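# Clamp matching-width blank in vise against jaw and stop

## Task

Identify the plain metal blank whose width equals that of the dark setting master, then set it in the vise resting on the two loose low bars, which must finish standing upright between the jaws. Its full long face must sit pressed against the fixed jaw (the end block without hoses) and one short end must touch the work stop (the short rod between the jaws). The setting master and the other blanks must not be left obviously tipped over.

## Robot and tools

Robot: two arms, left_arm and right_arm, each with six joints and a two-finger gripper. Each has a wrist camera: cam_left_wrist and cam_right_wrist, both 896x504 pixels. A reference image (job sheet) can be viewed with show_instructions.

Frames: the scene frame has its origin at table-top height, midway between the nominal arm bases; +z is up, +x points out over the table, and left_arm is on the +y side. Actual base poses: left_arm at (+0.014, +0.281, 0) m, quat_wxyz (+1.000, 0, 0, -0.019); right_arm at (+0.056, -0.369, 0) m, quat_wxyz (+1.000, 0, 0, +0.004). Every hand pose, velocity and target a result prints is in that arm's own base frame; the table and fixed cameras use the scene frame. Printed hand positions may be off by a few cm, worse at long reach.

The row: every moving command is one row of exactly 18 numbers covering both arms, even if only one moves. First 9 belong to left_arm, next 9 to right_arm. Within each arm's 9: six absolute joint target angles in radians, then gripper position, force_limit, speed (each from -1 to 1). Joint order is unusual and must be followed: wrist roll, shoulder, waist, wrist pitch, forearm roll, elbow. Stated ranges in that order: wrist roll -6.283..6.283, shoulder -2.059..2.094, waist -6.283..6.283, wrist pitch -1.693..3.142, forearm roll -6.283..6.283, elbow -3.927..0.192. Real ends may differ by 0.010 rad; a target beyond an end that is also further out than the current angle is refused if it exceeds the end by over 0.010, otherwise clipped, with a "joint sent to its limit" note. Result lists by joint use this same order.

Gripper numbers: position +1 is fully open (108 mm gap); near -0.96 the pads meet; send -1 to grasp, and the fingers close until the object stops them. force_limit maps roughly -1 to 2.5 N and +1 to 32 N per pad (actual grip varies widely by gripper and closing speed). speed maps -1 to 5 mm/s and +1 to 420 mm/s. To keep a gripper unchanged, resend its last three numbers; 0 is a real command. After fingers stop, a new force or speed only applies if position also changes by at least 0.01. Fingers point along gripper +z and close along its x; end_effector_position is between the pads, tips 15 mm further. Housing is 146 mm by 50 mm, starting 65 mm behind that point; a post-mounted block juts about 11 cm toward gripper -y.

Tools:
execute_actions(actions, cameras): actions is a list of actions; each action is up to 15 rows, each row one 1/30 s step; a short table repeats its final row to fill 15 steps. Joint targets are absolute. Images come back only if actions is empty or cameras names them (["all"] for both, [] for none).
move(target, speed, blend, blocking, cameras): target is one 18-number row or a list of up to 15 rows of absolute joint angles plus gripper numbers. Joints interpolate together, so the hand follows a curve and nothing is avoided. speed (rad/s, 0.01 to 3.14, default 0.5) caps the joint with farthest to travel; one value or one per target. blend (rad) rounds corners of a list; 0 stops at each. blocking=false returns after about 0.5 s while motion continues; a new move replaces it. Minimum 0.5 s, maximum 10 s per move. The extra "move:" line reports done, off_target, moving, held or fault, plus limits=held if steps were withheld.
wait(seconds 0 to 10, cameras): lets time pass holding last commands.
stop(cameras): brakes a running move; fingers keep going.
zoom_image(camera, region [x0,y0,x1,y1] pixels, at most 504x504): enlarges part of the newest image from that wrist camera.
clear_fault(arm): clears a reported torque fault on left_arm or right_arm.
finished_scene(scene): ends the current scene, given its number; call nothing after it.

Motion limits: targets are rate-limited (3.14 rad/s, 0.637 rad per step from measured angle, hand speed held under 1 m/s). "Joint targets" shows what is currently being commanded; resend it to hold still.

Result lines: Joint positions, Joint velocities ("within noise" when still), Joint torques (total drive output including arm weight, with offsets and noise; positive means toward larger angles), end effector pose and velocities, Tool commands, is_grasped (1 only if an object stopped the fingers short), width_mm (pad gap), force_n (per-pad force estimate). "joint command not followed" means the inter-arm clearance check altered targets. MOTOR HOT warns at 65 °C; at 80 °C an over-temperature stop brakes the arm 30-60 s.

Avoid: fast contact, targets far past contact (press harder), hitting fixed or heavy objects, dropping or releasing a moving part, anything leaving the table, and arm-to-arm contact including closing a gripper on the other arm's fingers. Contact torque limits (N m): waist 46.2, shoulder 46.3, elbow 28.5, forearm roll 22.1, wrist pitch 10.9, wrist roll 10.7; held weight counts. Reaching one, or sitting at torque limit 1 s, faults the arm until clear_fault. Avoid long stretched holds and heavy loads that heat motors. Loose objects may occasionally be nudged by outside forces. Time keeps running while replying.

Each tool is called after "Emit:" by a JSON object that holds its "fn" and its "kwargs", one argument or row to a line.

Reference images:

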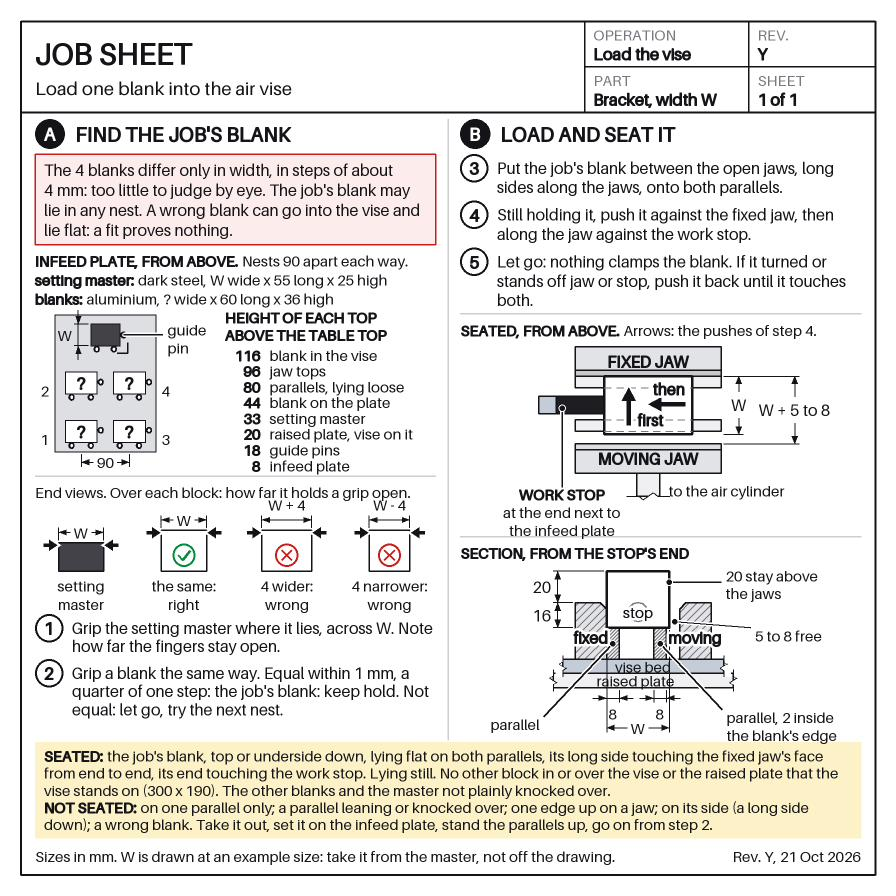

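## Session

Emit:
{"fn": "execute_actions", "kwargs": {
  "actions": []
}}

Nothing of this call was run. Scene 2 begins with your next reply.

Emit:
{"fn": "execute_actions", "kwargs": {
  "actions": []
}}

Scene clock: 0.00 s.
left_arm: end_effector_position=(+0.4462, +0.2991, +0.2383) width_mm=108.10 is_grasped=0 force_n=0.00 end_effector_quat_wxyz=(-0.542, +0.640, +0.459, +0.294) | right_arm: end_effector_position=(+0.2210, -0.1397, +0.2973) width_mm=108.10 is_grasped=0 force_n=0.00 end_effector_quat_wxyz=(-0.103, +0.022, +0.947, +0.302)
Joint names: [wrist roll, shoulder, waist, wrist pitch, forearm roll, elbow]
Joint positions: left_arm=[0.492 0.255 0.155 1.384 1.414 -1.062] | right_arm=[-1.564 -0.275 -0.832 1.887 0.27 -1.02]
Joint velocities: within noise
Joint torques (N m): no reading
Joint targets: left_arm=[0.492 0.255 0.155 1.384 1.414 -1.062] | right_arm=[-1.564 -0.275 -0.832 1.887 0.270 -1.020]
Tool commands: left_gripper/position=+1.0 left_gripper/force_limit=+1.0 left_gripper/speed=+1.0 right_gripper/position=+1.0 right_gripper/force_limit=+1.0 right_gripper/speed=+1.0

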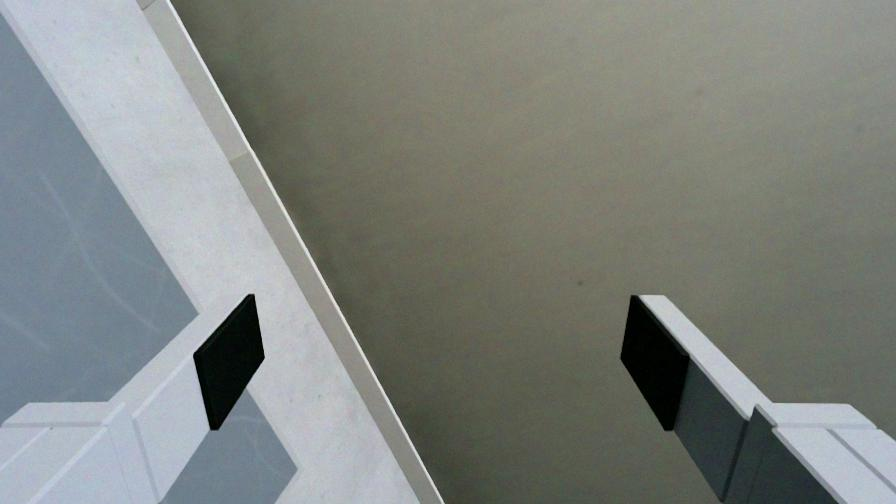

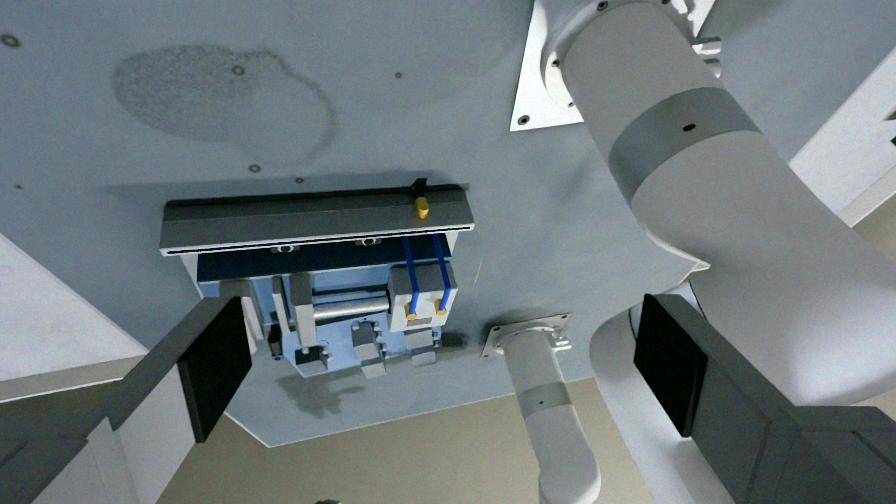

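Emit:
{"fn": "move", "kwargs": {
  "target": [-0.564,-0.48,-0.526,1.5025,0,-1.0225,1,1,1,-1.564,-0.275,-0.832,1.887,0.27,-1.02,1,1,1],
  "speed": 0.8,
  "cameras": ["all"]
}}

Scene clock: 66.77 s.
left_arm: end_effector_position=(+0.2932, -0.1702, +0.3500) width_mm=108.10 is_grasped=0 force_n=0.00 end_effector_quat_wxyz=(+0.000, +0.365, +0.931, +0.000) | right_arm: end_effector_position=(+0.2209, -0.1398, +0.2975) width_mm=108.10 is_grasped=0 force_n=0.00 end_effector_quat_wxyz=(-0.103, +0.023, +0.948, +0.302)
Joint names: [wrist roll, shoulder, waist, wrist pitch, forearm roll, elbow]
Joint positions: left_arm=[-0.564 -0.48 -0.526 1.503 0 -1.022] | right_arm=[-1.564 -0.275 -0.832 1.887 0.27 -1.02]
Joint torques (N m): left_arm=[-1.43 -21.48 -5.9 0.26 -1.9 -14.41] | right_arm=[1.5 -24.97 -5.13 2.12 -2.27 -21.29]
Joint targets: left_arm=[-0.564 -0.480 -0.526 1.502 0.000 -1.022] | right_arm=[-1.564 -0.275 -0.832 1.887 0.270 -1.020]
move: done

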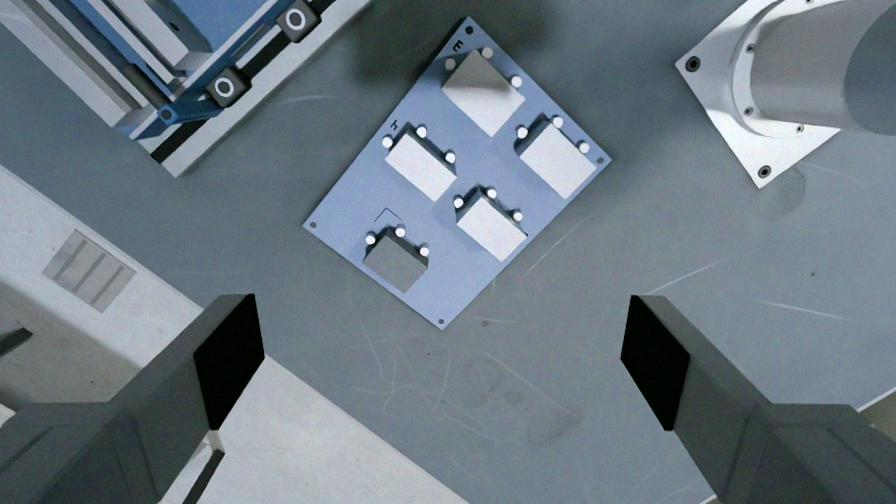

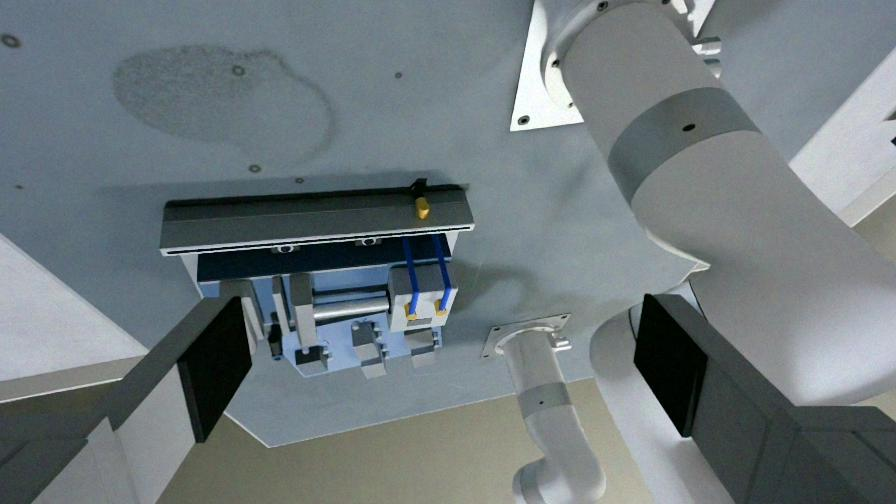

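Emit:
{"fn": "move", "kwargs": {
  "target": [-1.165,-0.0156,-0.2652,0.8606,0,-0.845,0.4,-0.5,0,-1.564,-0.275,-0.832,1.887,0.27,-1.02,1,1,1],
  "speed": 0.8,
  "cameras": ["cam_left_wrist"]
}}

Scene clock: 126.97 s.
left_arm: end_effector_position=(+0.4201, -0.1141, +0.1398) width_mm=75.01 is_grasped=0 force_n=0.00 end_effector_quat_wxyz=(+0.000, -0.057, +0.998, +0.000) | right_arm: end_effector_position=(+0.2209, -0.1398, +0.2975) width_mm=108.10 is_grasped=0 force_n=0.00 end_effector_quat_wxyz=(-0.103, +0.023, +0.948, +0.302)
Joint names: [wrist roll, shoulder, waist, wrist pitch, forearm roll, elbow]
Joint positions: left_arm=[-1.165 -0.016 -0.265 0.861 0 -0.845] | right_arm=[-1.564 -0.275 -0.832 1.887 0.27 -1.02]
Joint torques (N m): left_arm=[-1.71 -19.39 5.94 -3.22 -0.6 -13.05] | right_arm=[1.56 -24.78 -5.12 2.39 -2.22 -21.22]
Joint targets: left_arm=[-1.165 -0.016 -0.265 0.861 0.000 -0.845] | right_arm=[-1.564 -0.275 -0.832 1.887 0.270 -1.020]
move: done
Images, in order (width x height): cam_left_wrist 896x504.

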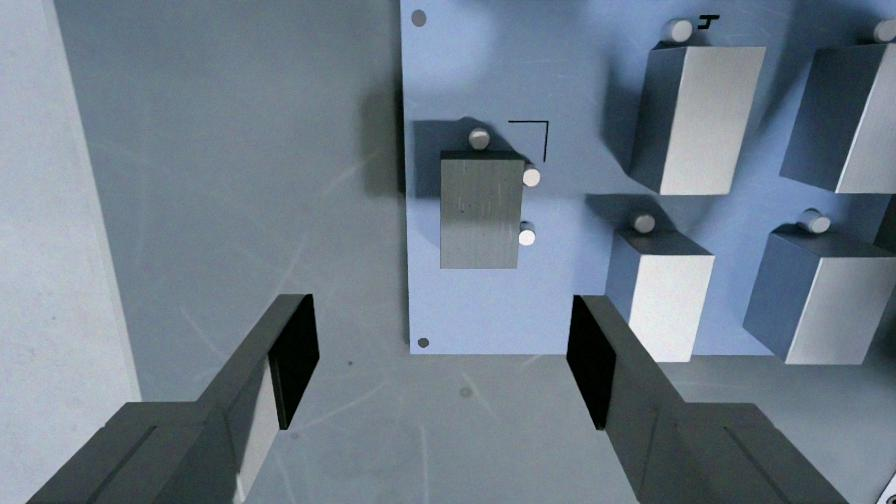

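Emit:
{"fn": "move", "kwargs": {
  "target": [
    [-1.213,0.1249,-0.3134,0.6159,0,-0.7408,0.4,-0.5,0,-1.564,-0.275,-0.832,1.887,0.27,-1.02,1,1,1]
  ],
  "speed": 0.5,
  "cameras": ["cam_left_wrist"]
}}

Scene clock: 154.83 s.
left_arm: end_effector_position=(+0.4049, -0.1312, +0.0599) width_mm=75.00 is_grasped=0 force_n=0.00 end_effector_quat_wxyz=(+0.000, -0.057, +0.998, +0.000) | right_arm: end_effector_position=(+0.2209, -0.1398, +0.2975) width_mm=108.10 is_grasped=0 force_n=0.00 end_effector_quat_wxyz=(-0.103, +0.023, +0.948, +0.302)
Joint names: [wrist roll, shoulder, waist, wrist pitch, forearm roll, elbow]
Joint positions: left_arm=[-1.213 0.125 -0.313 0.616 0 -0.741] | right_arm=[-1.564 -0.275 -0.832 1.887 0.27 -1.02]
Joint torques (N m): left_arm=[-1.49 -20.34 -6.03 -3.19 1.16 -10.96] | right_arm=[1.5 -24.88 -4.82 2.29 -2.15 -21.29]
Joint targets: left_arm=[-1.213 0.125 -0.313 0.616 0.000 -0.741] | right_arm=[-1.564 -0.275 -0.832 1.887 0.270 -1.020]
move: done
Images, in order (width x height): cam_left_wrist 896x504.

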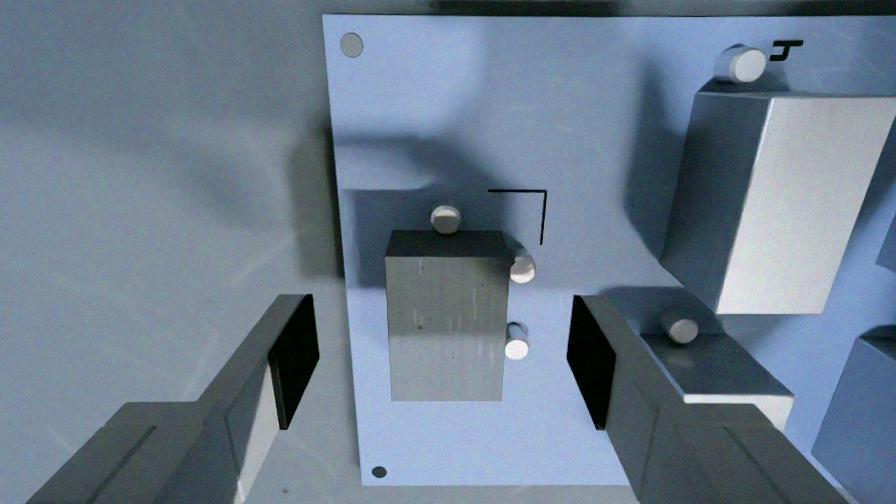

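Emit:
{"fn": "move", "kwargs": {
  "target": [
    [-1.213,0.1852,-0.3134,0.5480,0,-0.7332,0.4,-0.5,0,-1.564,-0.275,-0.832,1.887,0.27,-1.02,1,1,1],
    [-1.213,0.1852,-0.3134,0.5480,0,-0.7332,-1,-0.8,-0.8,-1.564,-0.275,-0.832,1.887,0.27,-1.02,1,1,1]
  ],
  "speed": 0.3,
  "cameras": ["cam_left_wrist"]
}}

Emit:
{"fn": "wait", "kwargs": {
  "seconds": 1
}}

Scene clock: 164.00 s.
left_arm: end_effector_position=(+0.4048, -0.1312, +0.0368) width_mm=38.74 is_grasped=1 force_n=14.27 end_effector_quat_wxyz=(+0.000, -0.057, +0.998, +0.000) | right_arm: end_effector_position=(+0.2209, -0.1398, +0.2975) width_mm=108.10 is_grasped=0 force_n=0.00 end_effector_quat_wxyz=(-0.103, +0.023, +0.948, +0.302)
Joint names: [wrist roll, shoulder, waist, wrist pitch, forearm roll, elbow]
Joint positions: left_arm=[-1.213 0.185 -0.313 0.548 0 -0.733] | right_arm=[-1.564 -0.275 -0.832 1.887 0.27 -1.02]
Joint torques (N m): left_arm=[-1.37 -21.16 -4.4 -3.06 0.77 -11.76] | right_arm=[1.51 -24.82 -5 2.37 -2.18 -21.44]
Joint targets: left_arm=[-1.213 0.185 -0.313 0.548 0.000 -0.733] | right_arm=[-1.564 -0.275 -0.832 1.887 0.270 -1.020]
move: done
Images, in order (width x height): cam_left_wrist 896x504.

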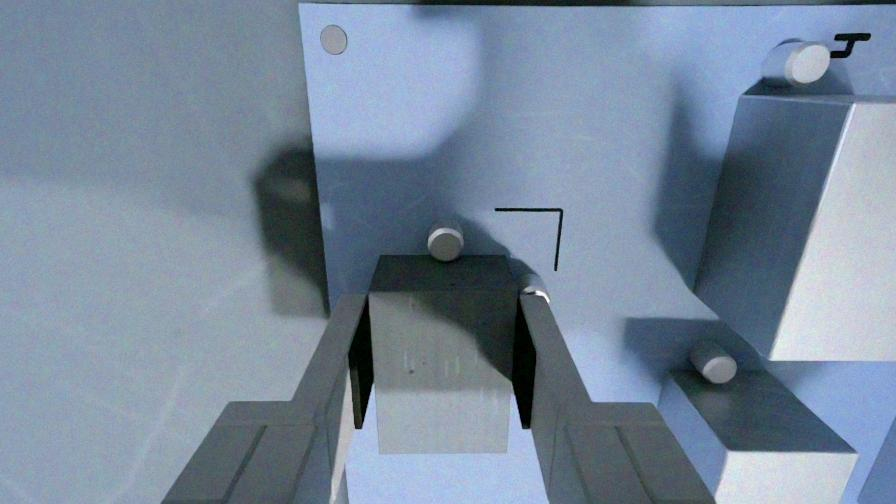

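Scene clock: 165.00 s.
left_arm: end_effector_position=(+0.4048, -0.1312, +0.0368) width_mm=38.74 is_grasped=1 force_n=14.27 end_effector_quat_wxyz=(+0.000, -0.057, +0.998, +0.000) | right_arm: end_effector_position=(+0.2209, -0.1398, +0.2975) width_mm=108.10 is_grasped=0 force_n=0.00 end_effector_quat_wxyz=(-0.103, +0.023, +0.948, +0.302)
Joint names: [wrist roll, shoulder, waist, wrist pitch, forearm roll, elbow]
Joint positions: left_arm=[-1.213 0.185 -0.313 0.548 0 -0.733] | right_arm=[-1.564 -0.275 -0.832 1.887 0.27 -1.02]
Joint torques (N m): left_arm=[-1.3 -21.89 -0.56 -3.01 0.74 -15.52] | right_arm=[1.47 -24.87 -4.91 2.3 -2.16 -21.4]
Joint targets: left_arm=[-1.213 0.185 -0.313 0.548 0.000 -0.733] | right_arm=[-1.564 -0.275 -0.832 1.887 0.270 -1.020]
Tool commands: left_gripper/position=-1.0 left_gripper/force_limit=-0.8 left_gripper/speed=-0.8 right_gripper/position=+1.0 right_gripper/force_limit=+1.0 right_gripper/speed=+1.0
wait: 1.00 s; at rest by 0.17 s

Emit:
{"fn": "move", "kwargs": {
  "target": [
    [-1.213,0.1852,-0.3134,0.5480,0,-0.7332,0.4,-0.5,-0.5,-1.564,-0.275,-0.832,1.887,0.27,-1.02,1,1,1],
    [-1.213,0.1249,-0.3134,0.6159,0,-0.7408,0.4,-0.5,-0.5,-1.564,-0.275,-0.832,1.887,0.27,-1.02,1,1,1],
    [-1.213,-0.047,-0.3134,0.8563,0,-0.8093,0.4,-0.5,-0.5,-1.564,-0.275,-0.832,1.887,0.27,-1.02,1,1,1],
    [-1.303,-0.7985,-0.4033,1.0113,0,-0.2128,0.4,-0.5,-0.5,-1.564,-0.275,-0.832,1.887,0.27,-1.02,1,1,1]
  ],
  "speed": [0.3,0.4,0.5,0.8],
  "blend": [0,0.03,0.05,0],
  "cameras": ["cam_left_wrist"]
}}

Scene clock: 217.77 s.
left_arm: end_effector_position=(+0.2216, -0.0946, +0.1398) width_mm=75.00 is_grasped=0 force_n=0.00 end_effector_quat_wxyz=(+0.000, -0.057, +0.998, +0.000) | right_arm: end_effector_position=(+0.2209, -0.1398, +0.2975) width_mm=108.10 is_grasped=0 force_n=0.00 end_effector_quat_wxyz=(-0.103, +0.023, +0.948, +0.302)
Joint names: [wrist roll, shoulder, waist, wrist pitch, forearm roll, elbow]
Joint positions: left_arm=[-1.303 -0.798 -0.403 1.011 0 -0.213] | right_arm=[-1.564 -0.275 -0.832 1.887 0.27 -1.02]
Joint torques (N m): left_arm=[-1.51 -12.62 -6.04 0.22 0.28 -13.84] | right_arm=[1.38 -25 -4.87 2.4 -2.11 -21.4]
Joint targets: left_arm=[-1.303 -0.798 -0.403 1.011 0.000 -0.213] | right_arm=[-1.564 -0.275 -0.832 1.887 0.270 -1.020]
move: done
Images, in order (width x height): cam_left_wrist 896x504.

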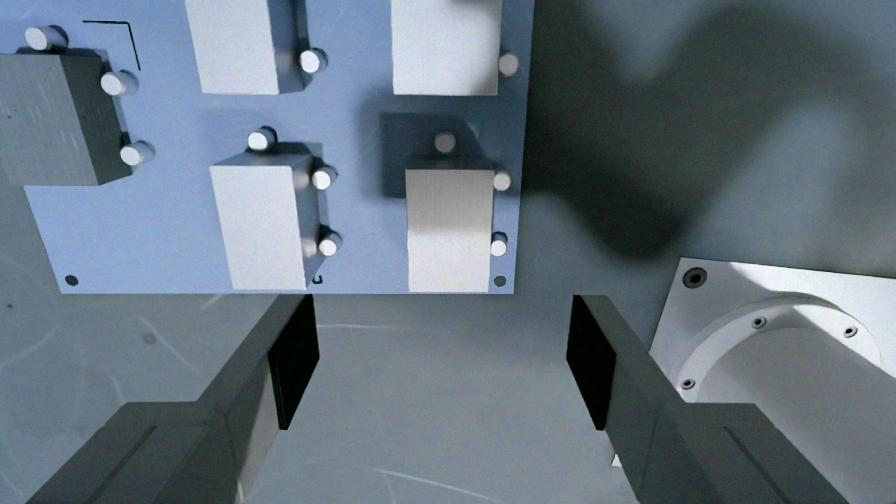

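Emit:
{"fn": "move", "kwargs": {
  "target": [
    [-1.332,-0.6011,-0.4321,0.7283,0,-0.1272,0.4,-0.5,-0.5,-1.564,-0.275,-0.832,1.887,0.27,-1.02,1,1,1],
    [-1.332,-0.4312,-0.4321,0.5272,0,-0.096,0.4,-0.5,-0.5,-1.564,-0.275,-0.832,1.887,0.27,-1.02,1,1,1],
    [-1.332,-0.4312,-0.4321,0.5272,0,-0.096,-1,-0.8,-0.8,-1.564,-0.275,-0.832,1.887,0.27,-1.02,1,1,1]
  ],
  "speed": [0.5,0.3,0.3],
  "blend": [0.03,0,0],
  "cameras": ["cam_left_wrist"]
}}

Scene clock: 244.27 s.
left_arm: end_effector_position=(+0.2225, -0.1026, +0.0428) width_mm=38.90 is_grasped=1 force_n=13.35 end_effector_quat_wxyz=(+0.000, -0.057, +0.998, +0.000) | right_arm: end_effector_position=(+0.2209, -0.1398, +0.2975) width_mm=108.10 is_grasped=0 force_n=0.00 end_effector_quat_wxyz=(-0.103, +0.023, +0.948, +0.302)
Joint names: [wrist roll, shoulder, waist, wrist pitch, forearm roll, elbow]
Joint positions: left_arm=[-1.332 -0.431 -0.432 0.527 0 -0.096] | right_arm=[-1.564 -0.275 -0.832 1.887 0.27 -1.02]
Joint torques (N m): left_arm=[-1.4 -4.92 -5.15 -2.88 0.04 -11.16] | right_arm=[1.44 -24.88 -4.97 2.33 -2.14 -21.4]
Joint targets: left_arm=[-1.332 -0.431 -0.432 0.527 0.000 -0.096] | right_arm=[-1.564 -0.275 -0.832 1.887 0.270 -1.020]
move: done
Images, in order (width x height): cam_left_wrist 896x504.

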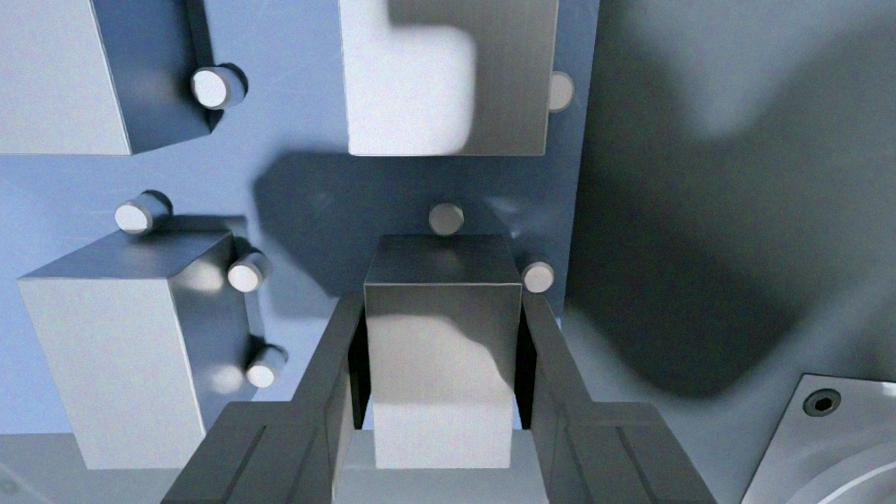

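Emit:
{"fn": "move", "kwargs": {
  "target": [
    [-1.332,-0.4312,-0.4321,0.5272,0,-0.096,-0.98,0,-0.8,-1.564,-0.275,-0.832,1.887,0.27,-1.02,1,1,1],
    [-1.332,-0.6011,-0.4321,0.7283,0,-0.1272,-0.98,0,-0.8,-1.564,-0.275,-0.832,1.887,0.27,-1.02,1,1,1],
    [-1.332,-0.8527,-0.4321,1.2149,0,-0.3622,-0.98,0,-0.8,-1.564,-0.275,-0.832,1.887,0.27,-1.02,1,1,1],
    [1.439,0.3718,-0.8025,1.4487,0,-1.8205,-0.98,0,-0.8,-1.564,-0.275,-0.832,1.887,0.27,-1.02,1,1,1]
  ],
  "speed": [0.3,0.3,0.5,0.9],
  "blend": [0,0.03,0.05,0],
  "cameras": ["all"]
}}

Scene clock: 282.63 s.
left_arm: end_effector_position=(+0.4021, -0.4160, +0.2998) width_mm=38.79 is_grasped=1 force_n=18.41 end_effector_quat_wxyz=(+0.000, +0.998, +0.057, +0.000) | right_arm: end_effector_position=(+0.2209, -0.1398, +0.2975) width_mm=108.10 is_grasped=0 force_n=0.00 end_effector_quat_wxyz=(-0.103, +0.023, +0.948, +0.302)
Joint names: [wrist roll, shoulder, waist, wrist pitch, forearm roll, elbow]
Joint positions: left_arm=[1.439 0.372 -0.802 1.449 0 -1.82] | right_arm=[-1.564 -0.275 -0.832 1.887 0.27 -1.02]
Joint torques (N m): left_arm=[1.47 -32.94 -6.18 0.2 -0.51 -21.04] | right_arm=[1.35 -24.74 -4.93 2.28 -1.83 -21.43]
Joint targets: left_arm=[1.439 0.372 -0.802 1.449 0.000 -1.820] | right_arm=[-1.564 -0.275 -0.832 1.887 0.270 -1.020]
move: done

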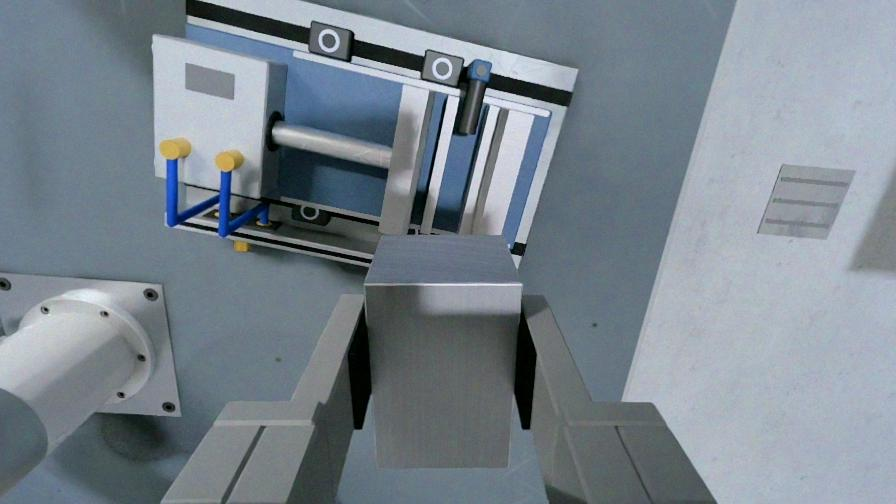

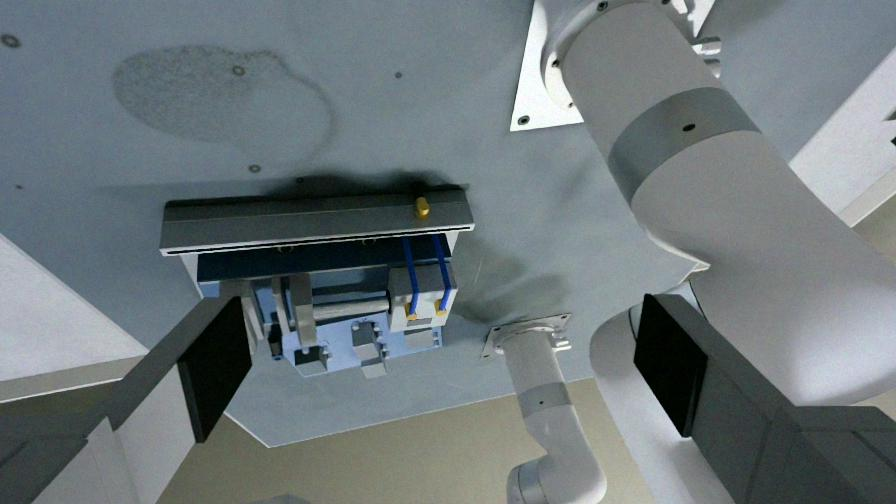

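Emit:
{"fn": "zoom_image", "kwargs": {
  "camera": "cam_left_wrist",
  "region": [350, 20, 590, 260]
}}

Scaled by 2.100 from the camera's 896x504 image, which has a finer 1280x720 frame.

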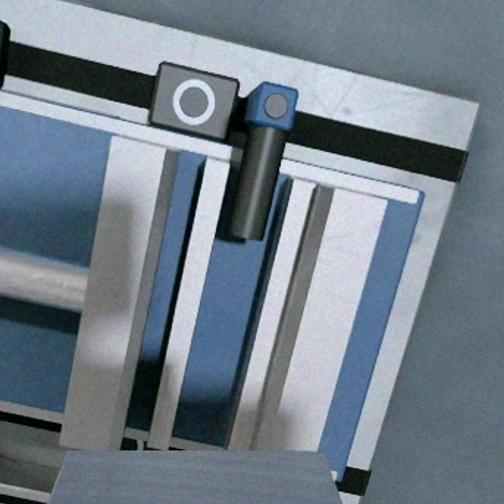

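Emit:
{"fn": "move", "kwargs": {
  "target": [1.684,0.3614,-0.768,1.0406,0,-1.402,-0.98,0,-0.8,-1.564,-0.275,-0.832,1.887,0.27,-1.02,1,1,1],
  "speed": 0.5,
  "cameras": ["cam_left_wrist"]
}}

Emit:
{"fn": "zoom_image", "kwargs": {
  "camera": "cam_left_wrist",
  "region": [280, 0, 640, 300]
}}

Scene clock: 374.10 s.
left_arm: end_effector_position=(+0.4038, -0.3900, +0.1599) width_mm=38.79 is_grasped=1 force_n=18.41 end_effector_quat_wxyz=(+0.000, +0.999, -0.048, +0.000) | right_arm: end_effector_position=(+0.2209, -0.1398, +0.2975) width_mm=108.10 is_grasped=0 force_n=0.00 end_effector_quat_wxyz=(-0.103, +0.023, +0.948, +0.302)
Joint names: [wrist roll, shoulder, waist, wrist pitch, forearm roll, elbow]
Joint positions: left_arm=[1.684 0.361 -0.768 1.041 0 -1.402] | right_arm=[-1.564 -0.275 -0.832 1.887 0.27 -1.02]
Joint torques (N m): left_arm=[1.53 -44.42 6 -3.35 -0.69 -14.58] | right_arm=[1.38 -24.93 -4.9 2.38 -1.95 -21.38]
Joint targets: left_arm=[1.684 0.361 -0.768 1.041 0.000 -1.402] | right_arm=[-1.564 -0.275 -0.832 1.887 0.270 -1.020]
move: done
Images, in order (width x height): cam_left_wrist 896x504.

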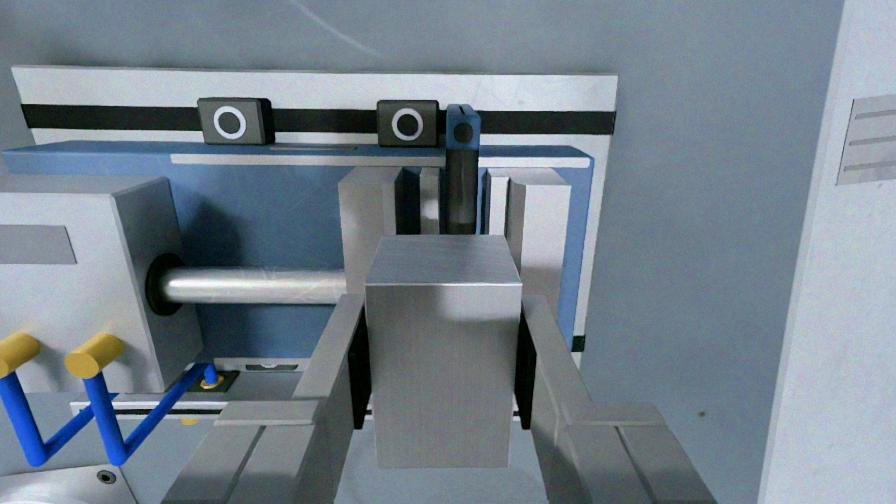

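Scaled by 1.400 from the camera's 896x504 image, which has a finer 1280x720 frame.

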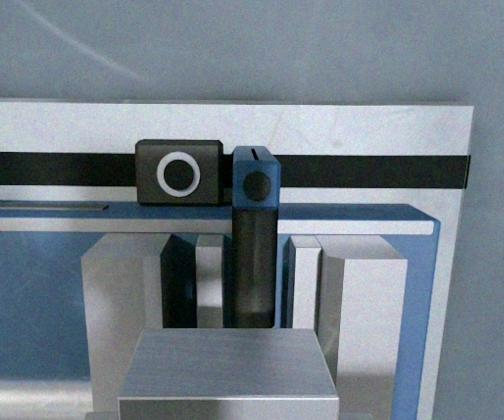

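Emit:
{"fn": "move", "kwargs": {
  "target": [1.675,0.4165,-0.7771,1.0213,0,-1.4378,-0.98,0,-0.8,-1.564,-0.275,-0.832,1.887,0.27,-1.02,1,1,1],
  "speed": 0.2,
  "cameras": ["cam_left_wrist"]
}}

Emit:
{"fn": "zoom_image", "kwargs": {
  "camera": "cam_left_wrist",
  "region": [320, 40, 600, 300]
}}

Scene clock: 414.60 s.
left_arm: end_effector_position=(+0.4082, -0.4015, +0.1448) width_mm=38.79 is_grasped=1 force_n=18.41 end_effector_quat_wxyz=(+0.000, +0.999, -0.048, +0.000) | right_arm: end_effector_position=(+0.2209, -0.1398, +0.2975) width_mm=108.10 is_grasped=0 force_n=0.00 end_effector_quat_wxyz=(-0.103, +0.023, +0.948, +0.302)
Joint names: [wrist roll, shoulder, waist, wrist pitch, forearm roll, elbow]
Joint positions: left_arm=[1.675 0.416 -0.777 1.021 0 -1.438] | right_arm=[-1.564 -0.275 -0.832 1.887 0.27 -1.02]
Joint torques (N m): left_arm=[-1.14 -33.02 -6.06 -3.31 -0.99 -20.69] | right_arm=[1.38 -24.86 -4.67 2.31 -1.8 -21.4]
Joint targets: left_arm=[1.675 0.416 -0.777 1.021 0.000 -1.438] | right_arm=[-1.564 -0.275 -0.832 1.887 0.270 -1.020]
move: done
Images, in order (width x height): cam_left_wrist 896x504.

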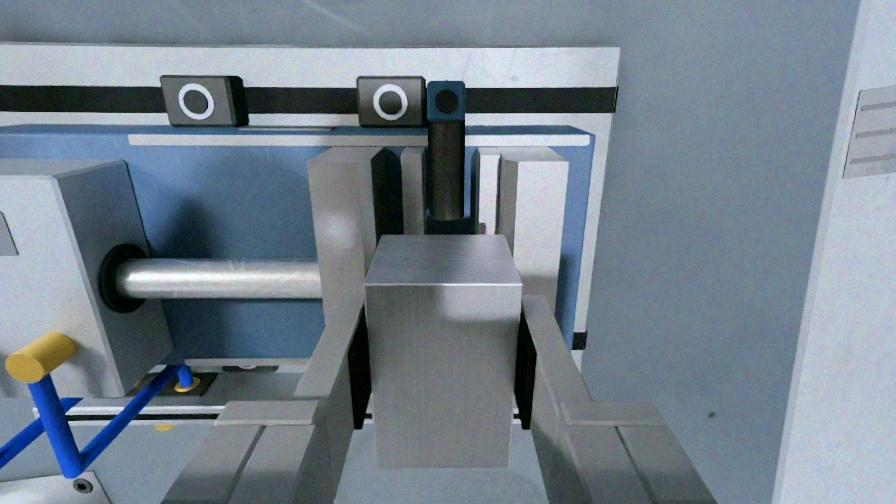

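Scaled by 1.800 from the camera's 896x504 image, which has a finer 1280x720 frame.

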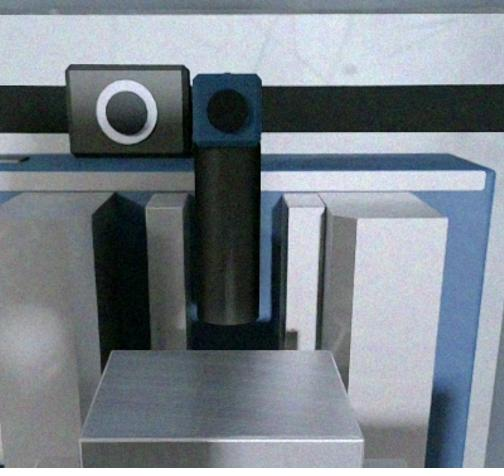

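Emit:
{"fn": "move", "kwargs": {
  "target": [
    [1.671,0.423,-0.7812,1.0246,0,-1.4476,-0.98,0,-0.8,-1.564,-0.275,-0.832,1.887,0.27,-1.02,1,1,1],
    [1.671,0.4538,-0.7812,0.9648,0,-1.4186,-0.98,0,-0.8,-1.564,-0.275,-0.832,1.887,0.27,-1.02,1,1,1]
  ],
  "speed": [0.2,0.05],
  "cameras": ["all"]
}}

Emit:
{"fn": "zoom_image", "kwargs": {
  "camera": "cam_left_wrist",
  "region": [320, 40, 600, 300]
}}

Scene clock: 436.70 s.
left_arm: end_effector_position=(+0.4079, -0.4045, +0.1199) width_mm=38.79 is_grasped=1 force_n=18.41 end_effector_quat_wxyz=(+0.000, +0.999, -0.048, +0.000) | right_arm: end_effector_position=(+0.2209, -0.1398, +0.2975) width_mm=108.10 is_grasped=0 force_n=0.00 end_effector_quat_wxyz=(-0.103, +0.023, +0.948, +0.302)
Joint names: [wrist roll, shoulder, waist, wrist pitch, forearm roll, elbow]
Joint positions: left_arm=[1.671 0.454 -0.781 0.965 0 -1.419] | right_arm=[-1.564 -0.275 -0.832 1.887 0.27 -1.02]
Joint torques (N m): left_arm=[-1.1 -33.58 -6.19 -3.32 -1.32 -14.34] | right_arm=[1.4 -24.78 -4.79 2.37 -1.89 -21.29]
Joint targets: left_arm=[1.671 0.454 -0.781 0.965 0.000 -1.419] | right_arm=[-1.564 -0.275 -0.832 1.887 0.270 -1.020]
move: done

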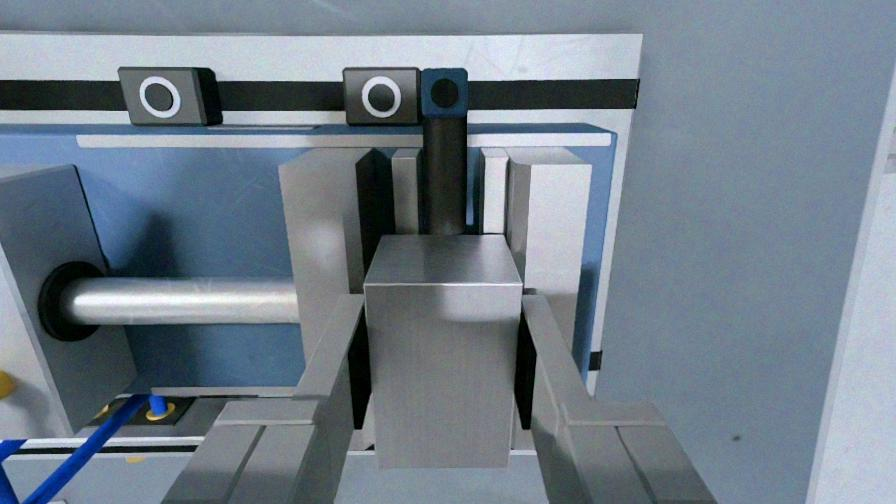

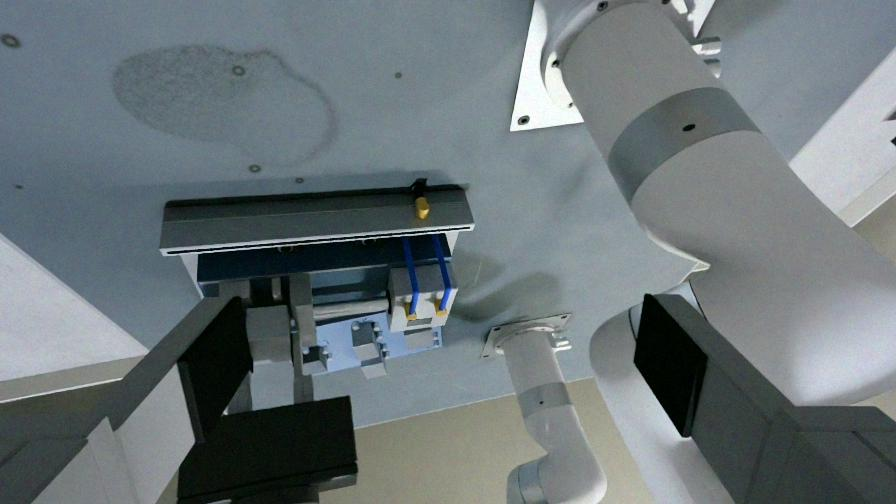

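Scaled by 1.800 from the camera's 896x504 image, which has a finer 1280x720 frame.

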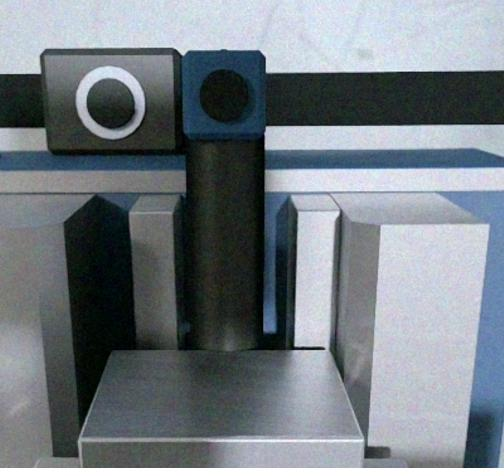

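Emit:
{"fn": "move", "kwargs": {
  "target": [
    [1.671,0.4592,-0.7812,0.9553,0,-1.4145,-0.98,0,-0.8,-1.564,-0.275,-0.832,1.887,0.27,-1.02,1,1,1]
  ],
  "speed": 0.02
}}

Emit:
{"fn": "move", "kwargs": {
  "target": [
    [1.671,0.4605,-0.7812,0.9529,0,-1.4135,-0.98,0,-0.8,-1.564,-0.275,-0.832,1.887,0.27,-1.02,1,1,1]
  ],
  "speed": 0.01
}}

Emit:
{"fn": "move", "kwargs": {
  "target": [
    [1.671,0.4618,-0.7812,0.9505,0,-1.4125,-0.98,0,-0.8,-1.564,-0.275,-0.832,1.887,0.27,-1.02,1,1,1]
  ],
  "speed": 0.01,
  "cameras": ["all"]
}}

Emit:
{"fn": "zoom_image", "kwargs": {
  "camera": "cam_left_wrist",
  "region": [320, 40, 600, 300]
}}

Emit:
{"fn": "zoom_image", "kwargs": {
  "camera": "cam_right_wrist",
  "region": [190, 240, 380, 420]
}}

Scene clock: 450.60 s.
left_arm: end_effector_position=(+0.4079, -0.4045, +0.1160) width_mm=38.79 is_grasped=1 force_n=17.91 end_effector_quat_wxyz=(+0.000, +0.999, -0.048, +0.000) | right_arm: end_effector_position=(+0.2209, -0.1398, +0.2975) width_mm=108.10 is_grasped=0 force_n=0.00 end_effector_quat_wxyz=(-0.103, +0.023, +0.948, +0.302)
Joint names: [wrist roll, shoulder, waist, wrist pitch, forearm roll, elbow]
Joint positions: left_arm=[1.671 0.459 -0.781 0.955 0 -1.415] | right_arm=[-1.564 -0.275 -0.832 1.887 0.27 -1.02]
Joint torques (N m): left_arm=[-1.08 -29.63 -5.96 -3.23 -1.54 -12.77] | right_arm=[1.33 -24.74 -4.77 2.32 -1.67 -21.34]
Joint targets: left_arm=[1.671 0.459 -0.781 0.955 0.000 -1.415] | right_arm=[-1.564 -0.275 -0.832 1.887 0.270 -1.020]
move: done

Scene clock: 451.30 s.
left_arm: end_effector_position=(+0.4079, -0.4046, +0.1150) width_mm=38.79 is_grasped=1 force_n=18.31 end_effector_quat_wxyz=(+0.000, +0.999, -0.048, +0.000) | right_arm: end_effector_position=(+0.2209, -0.1398, +0.2975) width_mm=108.10 is_grasped=0 force_n=0.00 end_effector_quat_wxyz=(-0.103, +0.023, +0.948, +0.302)
Joint names: [wrist roll, shoulder, waist, wrist pitch, forearm roll, elbow]
Joint positions: left_arm=[1.671 0.46 -0.781 0.953 0 -1.414] | right_arm=[-1.564 -0.275 -0.832 1.887 0.27 -1.02]
Joint torques (N m): left_arm=[-1.18 -20.3 -3.17 -3.65 -1.29 -9.69] | right_arm=[1.35 -24.79 -4.76 2.31 -1.67 -21.35]
Joint targets: left_arm=[1.671 0.461 -0.781 0.953 0.000 -1.413] | right_arm=[-1.564 -0.275 -0.832 1.887 0.270 -1.020]
move: done

Scene clock: 452.00 s.
left_arm: end_effector_position=(+0.4079, -0.4045, +0.1139) width_mm=38.79 is_grasped=1 force_n=19.46 end_effector_quat_wxyz=(+0.000, +0.999, -0.048, +0.000) | right_arm: end_effector_position=(+0.2209, -0.1398, +0.2975) width_mm=108.10 is_grasped=0 force_n=0.00 end_effector_quat_wxyz=(-0.103, +0.023, +0.948, +0.302)
Joint names: [wrist roll, shoulder, waist, wrist pitch, forearm roll, elbow]
Joint positions: left_arm=[1.671 0.462 -0.781 0.95 0 -1.413] | right_arm=[-1.564 -0.275 -0.832 1.887 0.27 -1.02]
Joint torques (N m): left_arm=[-1.04 -16.32 0.89 -3.11 -0.7 -7.24] | right_arm=[1.32 -24.75 -4.81 2.27 -1.71 -21.38]
Joint targets: left_arm=[1.671 0.462 -0.781 0.951 0.000 -1.413] | right_arm=[-1.564 -0.275 -0.832 1.887 0.270 -1.020]
move: done

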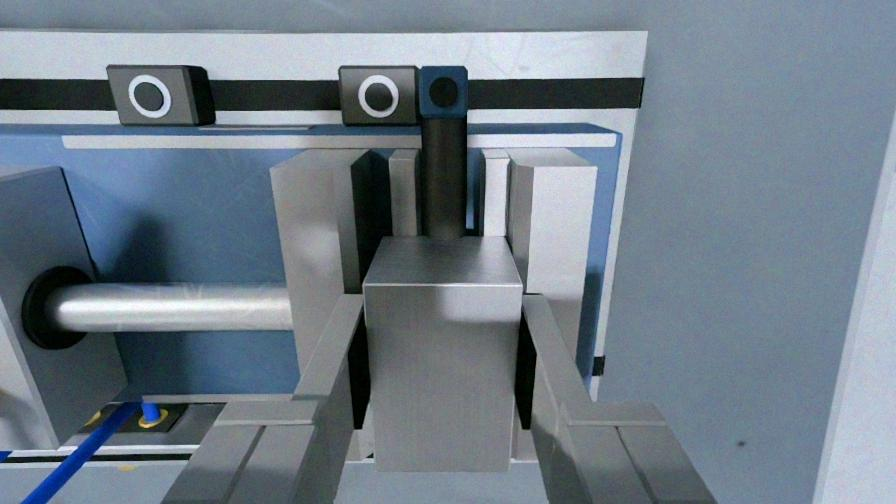

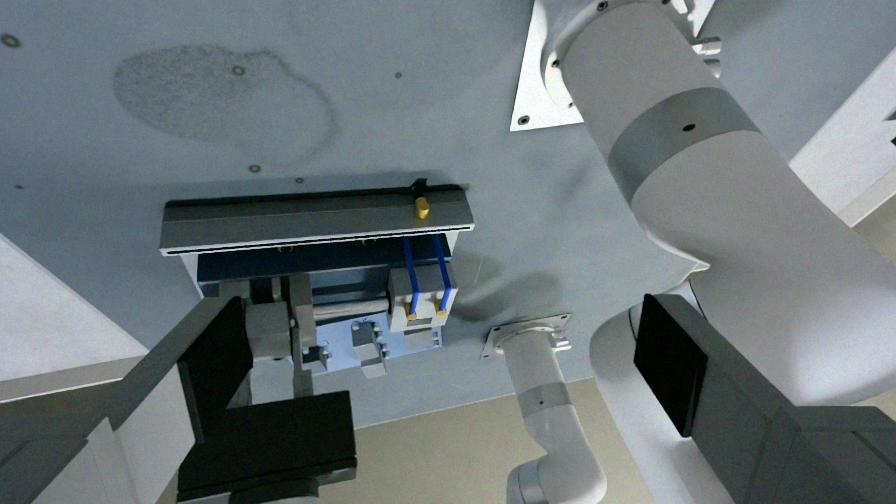

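Scaled by 1.800 from the camera's 896x504 image, which has a finer 1280x720 frame.

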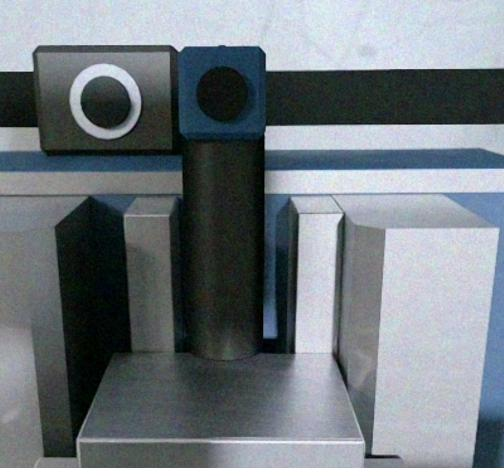

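Scaled by 2.653 from the camera's 896x504 image, which has a finer 1280x720 frame.

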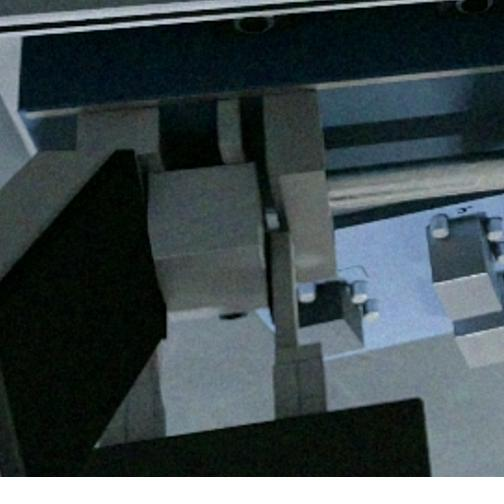

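Emit:
{"fn": "move", "kwargs": {
  "target": [
    [1.671,0.4608,-0.7812,0.9523,0,-1.4132,-0.98,0,-0.8,-1.564,-0.275,-0.832,1.887,0.27,-1.02,1,1,1]
  ],
  "speed": 0.01
}}

Emit:
{"fn": "move", "kwargs": {
  "target": [
    [1.6732,0.4659,-0.7790,0.9550,0,-1.4210,-0.98,0,-0.8,-1.564,-0.275,-0.832,1.887,0.27,-1.02,1,1,1]
  ],
  "speed": 0.01
}}

Emit:
{"fn": "move", "kwargs": {
  "target": [
    [1.6743,0.4684,-0.7779,0.9564,0,-1.4249,-0.98,0,-0.8,-1.564,-0.275,-0.832,1.887,0.27,-1.02,1,1,1]
  ],
  "speed": 0.01,
  "cameras": ["cam_left_wrist"]
}}

Emit:
{"fn": "zoom_image", "kwargs": {
  "camera": "cam_left_wrist",
  "region": [320, 40, 600, 300]
}}

Scene clock: 476.90 s.
left_arm: end_effector_position=(+0.4079, -0.4044, +0.1145) width_mm=38.79 is_grasped=1 force_n=19.35 end_effector_quat_wxyz=(+0.000, +0.999, -0.048, +0.000) | right_arm: end_effector_position=(+0.2209, -0.1398, +0.2975) width_mm=108.10 is_grasped=0 force_n=0.00 end_effector_quat_wxyz=(-0.103, +0.023, +0.948, +0.302)
Joint names: [wrist roll, shoulder, waist, wrist pitch, forearm roll, elbow]
Joint positions: left_arm=[1.671 0.461 -0.781 0.952 0 -1.413] | right_arm=[-1.564 -0.275 -0.832 1.887 0.27 -1.02]
Joint torques (N m): left_arm=[-1.06 -43.38 5.68 0.95 1.44 -17.09] | right_arm=[1.34 -24.72 -4.64 2.29 -1.66 -21.35]
Joint targets: left_arm=[1.671 0.461 -0.781 0.952 0.000 -1.413] | right_arm=[-1.564 -0.275 -0.832 1.887 0.270 -1.020]
move: done

Scene clock: 477.90 s.
left_arm: end_effector_position=(+0.4098, -0.4046, +0.1146) width_mm=38.79 is_grasped=1 force_n=19.94 end_effector_quat_wxyz=(+0.000, +0.999, -0.048, +0.000) | right_arm: end_effector_position=(+0.2209, -0.1398, +0.2975) width_mm=108.10 is_grasped=0 force_n=0.00 end_effector_quat_wxyz=(-0.103, +0.023, +0.948, +0.302)
Joint names: [wrist roll, shoulder, waist, wrist pitch, forearm roll, elbow]
Joint positions: left_arm=[1.673 0.466 -0.779 0.955 0 -1.421] | right_arm=[-1.564 -0.275 -0.832 1.887 0.27 -1.02]
Joint torques (N m): left_arm=[1.09 -26.98 8.66 -1.94 1.41 -20.61] | right_arm=[1.32 -24.67 -4.62 2.31 -1.63 -21.44]
Joint targets: left_arm=[1.673 0.466 -0.779 0.955 0.000 -1.421] | right_arm=[-1.564 -0.275 -0.832 1.887 0.270 -1.020]
move: done

Scene clock: 478.60 s.
left_arm: end_effector_position=(+0.4108, -0.4047, +0.1146) width_mm=38.78 is_grasped=1 force_n=23.53 end_effector_quat_wxyz=(+0.000, +0.999, -0.048, +0.000) | right_arm: end_effector_position=(+0.2209, -0.1398, +0.2975) width_mm=108.10 is_grasped=0 force_n=0.00 end_effector_quat_wxyz=(-0.103, +0.023, +0.948, +0.302)
Joint names: [wrist roll, shoulder, waist, wrist pitch, forearm roll, elbow]
Joint positions: left_arm=[1.674 0.468 -0.778 0.957 0 -1.425] | right_arm=[-1.564 -0.275 -0.832 1.887 0.27 -1.02]
Joint torques (N m): left_arm=[1.07 -21.48 10.13 -4.49 1.46 -23.49] | right_arm=[1.34 -24.81 -4.81 2.33 -1.69 -21.41]
Joint targets: left_arm=[1.674 0.468 -0.778 0.956 0.000 -1.425] | right_arm=[-1.564 -0.275 -0.832 1.887 0.270 -1.020]
move: done
Images, in order (width x height): cam_left_wrist 896x504.

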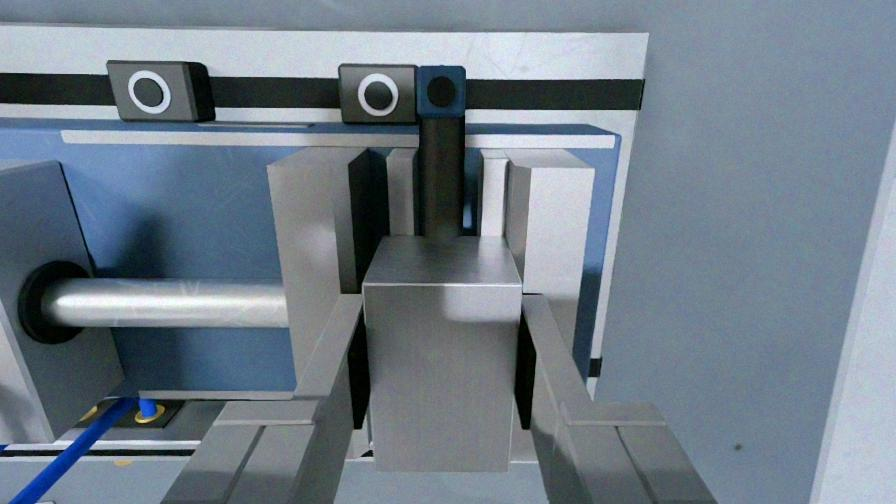

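Scaled by 1.800 from the camera's 896x504 image, which has a finer 1280x720 frame.

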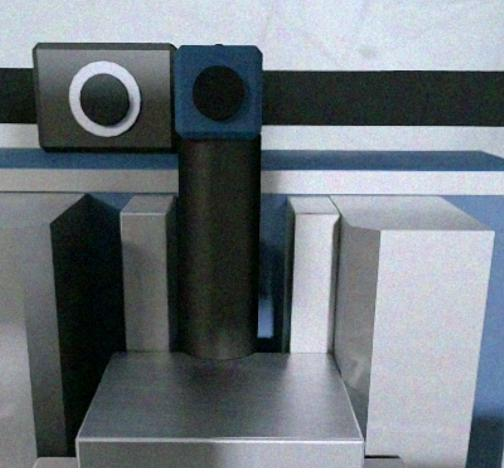

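Emit:
{"fn": "move", "kwargs": {
  "target": [
    [1.6754,0.4710,-0.7768,0.9578,0,-1.4288,-0.98,0,-0.8,-1.564,-0.275,-0.832,1.887,0.27,-1.02,1,1,1]
  ],
  "speed": 0.01
}}

Emit:
{"fn": "move", "kwargs": {
  "target": [
    [1.6765,0.4735,-0.7757,0.9592,0,-1.4327,-0.98,0,-0.8,-1.564,-0.275,-0.832,1.887,0.27,-1.02,1,1,1]
  ],
  "speed": 0.01,
  "cameras": ["cam_left_wrist"]
}}

Emit:
{"fn": "zoom_image", "kwargs": {
  "camera": "cam_left_wrist",
  "region": [420, 140, 540, 300]
}}

Scene clock: 489.17 s.
left_arm: end_effector_position=(+0.4040, -0.3974, +0.1130) width_mm=38.79 is_grasped=1 force_n=29.51 end_effector_quat_wxyz=(-0.014, +0.999, -0.048, -0.016) | right_arm: end_effector_position=(+0.2209, -0.1398, +0.2975) width_mm=108.10 is_grasped=0 force_n=0.00 end_effector_quat_wxyz=(-0.103, +0.023, +0.948, +0.302)
Joint names: [wrist roll, shoulder, waist, wrist pitch, forearm roll, elbow]
Joint positions: left_arm=[1.675 0.468 -0.777 1.003 0 -1.429] | right_arm=[-1.564 -0.275 -0.832 1.887 0.27 -1.02]
Joint torques (N m): left_arm=[-0.04 -29.77 -0.03 3.52 0.22 -9.12] | right_arm=[1.3 -24.82 -4.65 2.26 -1.52 -21.41]
Joint targets: left_arm=[1.675 0.470 -0.777 1.009 0.000 -1.427] | right_arm=[-1.564 -0.275 -0.832 1.887 0.270 -1.020]
Tool commands: left_gripper/position=-0.98 left_gripper/force_limit=+0.0 left_gripper/speed=-0.8 right_gripper/position=+1.0 right_gripper/force_limit=+1.0 right_gripper/speed=+1.0
TORQUE FAULT: the external load on the wrist pitch of the left arm reached its load limit, and that arm stopped. The contact can be on any part of that arm beyond that joint, not only on its tool. A torque fault puts only its own arm into a fault stop. That arm's remaining commands of this call were not run. The hold on the wrist pitch of that arm was moved back by the arm itself, up to 3 degrees, as the stop began. That arm is still stopped at the end of this call. While its stop runs, that arm, its gripper or tool too, takes no new command.
CLEAR FAULT: the left arm stays stopped (state 4) until you call clear_fault(arm="left_arm").
End effector pose when the fault began: left_arm: position (+0.4115, -0.4049, +0.1146), quat_wxyz (+0.000, +0.999, -0.048, +0.000)
Joint positions when the fault began: left_arm=[1.675 0.47 -0.777 0.957 0 -1.427]
move: fault (left_arm); left_arm: the wrist pitch is farthest, 0.045 rad from its target

not run: an earlier result of this reply reported a stop or a fault. Calls in your next reply go to the robot.

Scaled by 3.150 from the camera's 896x504 image, which has a finer 1280x720 frame.
This view is cut from an older image: the scene may have changed since it was taken.

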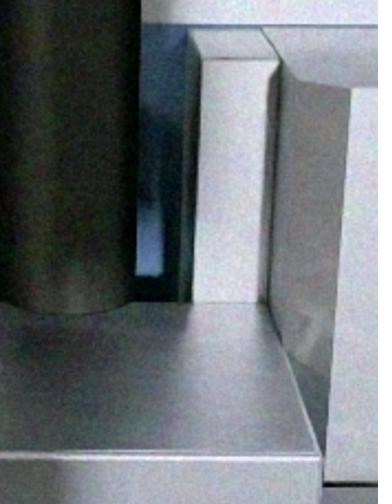

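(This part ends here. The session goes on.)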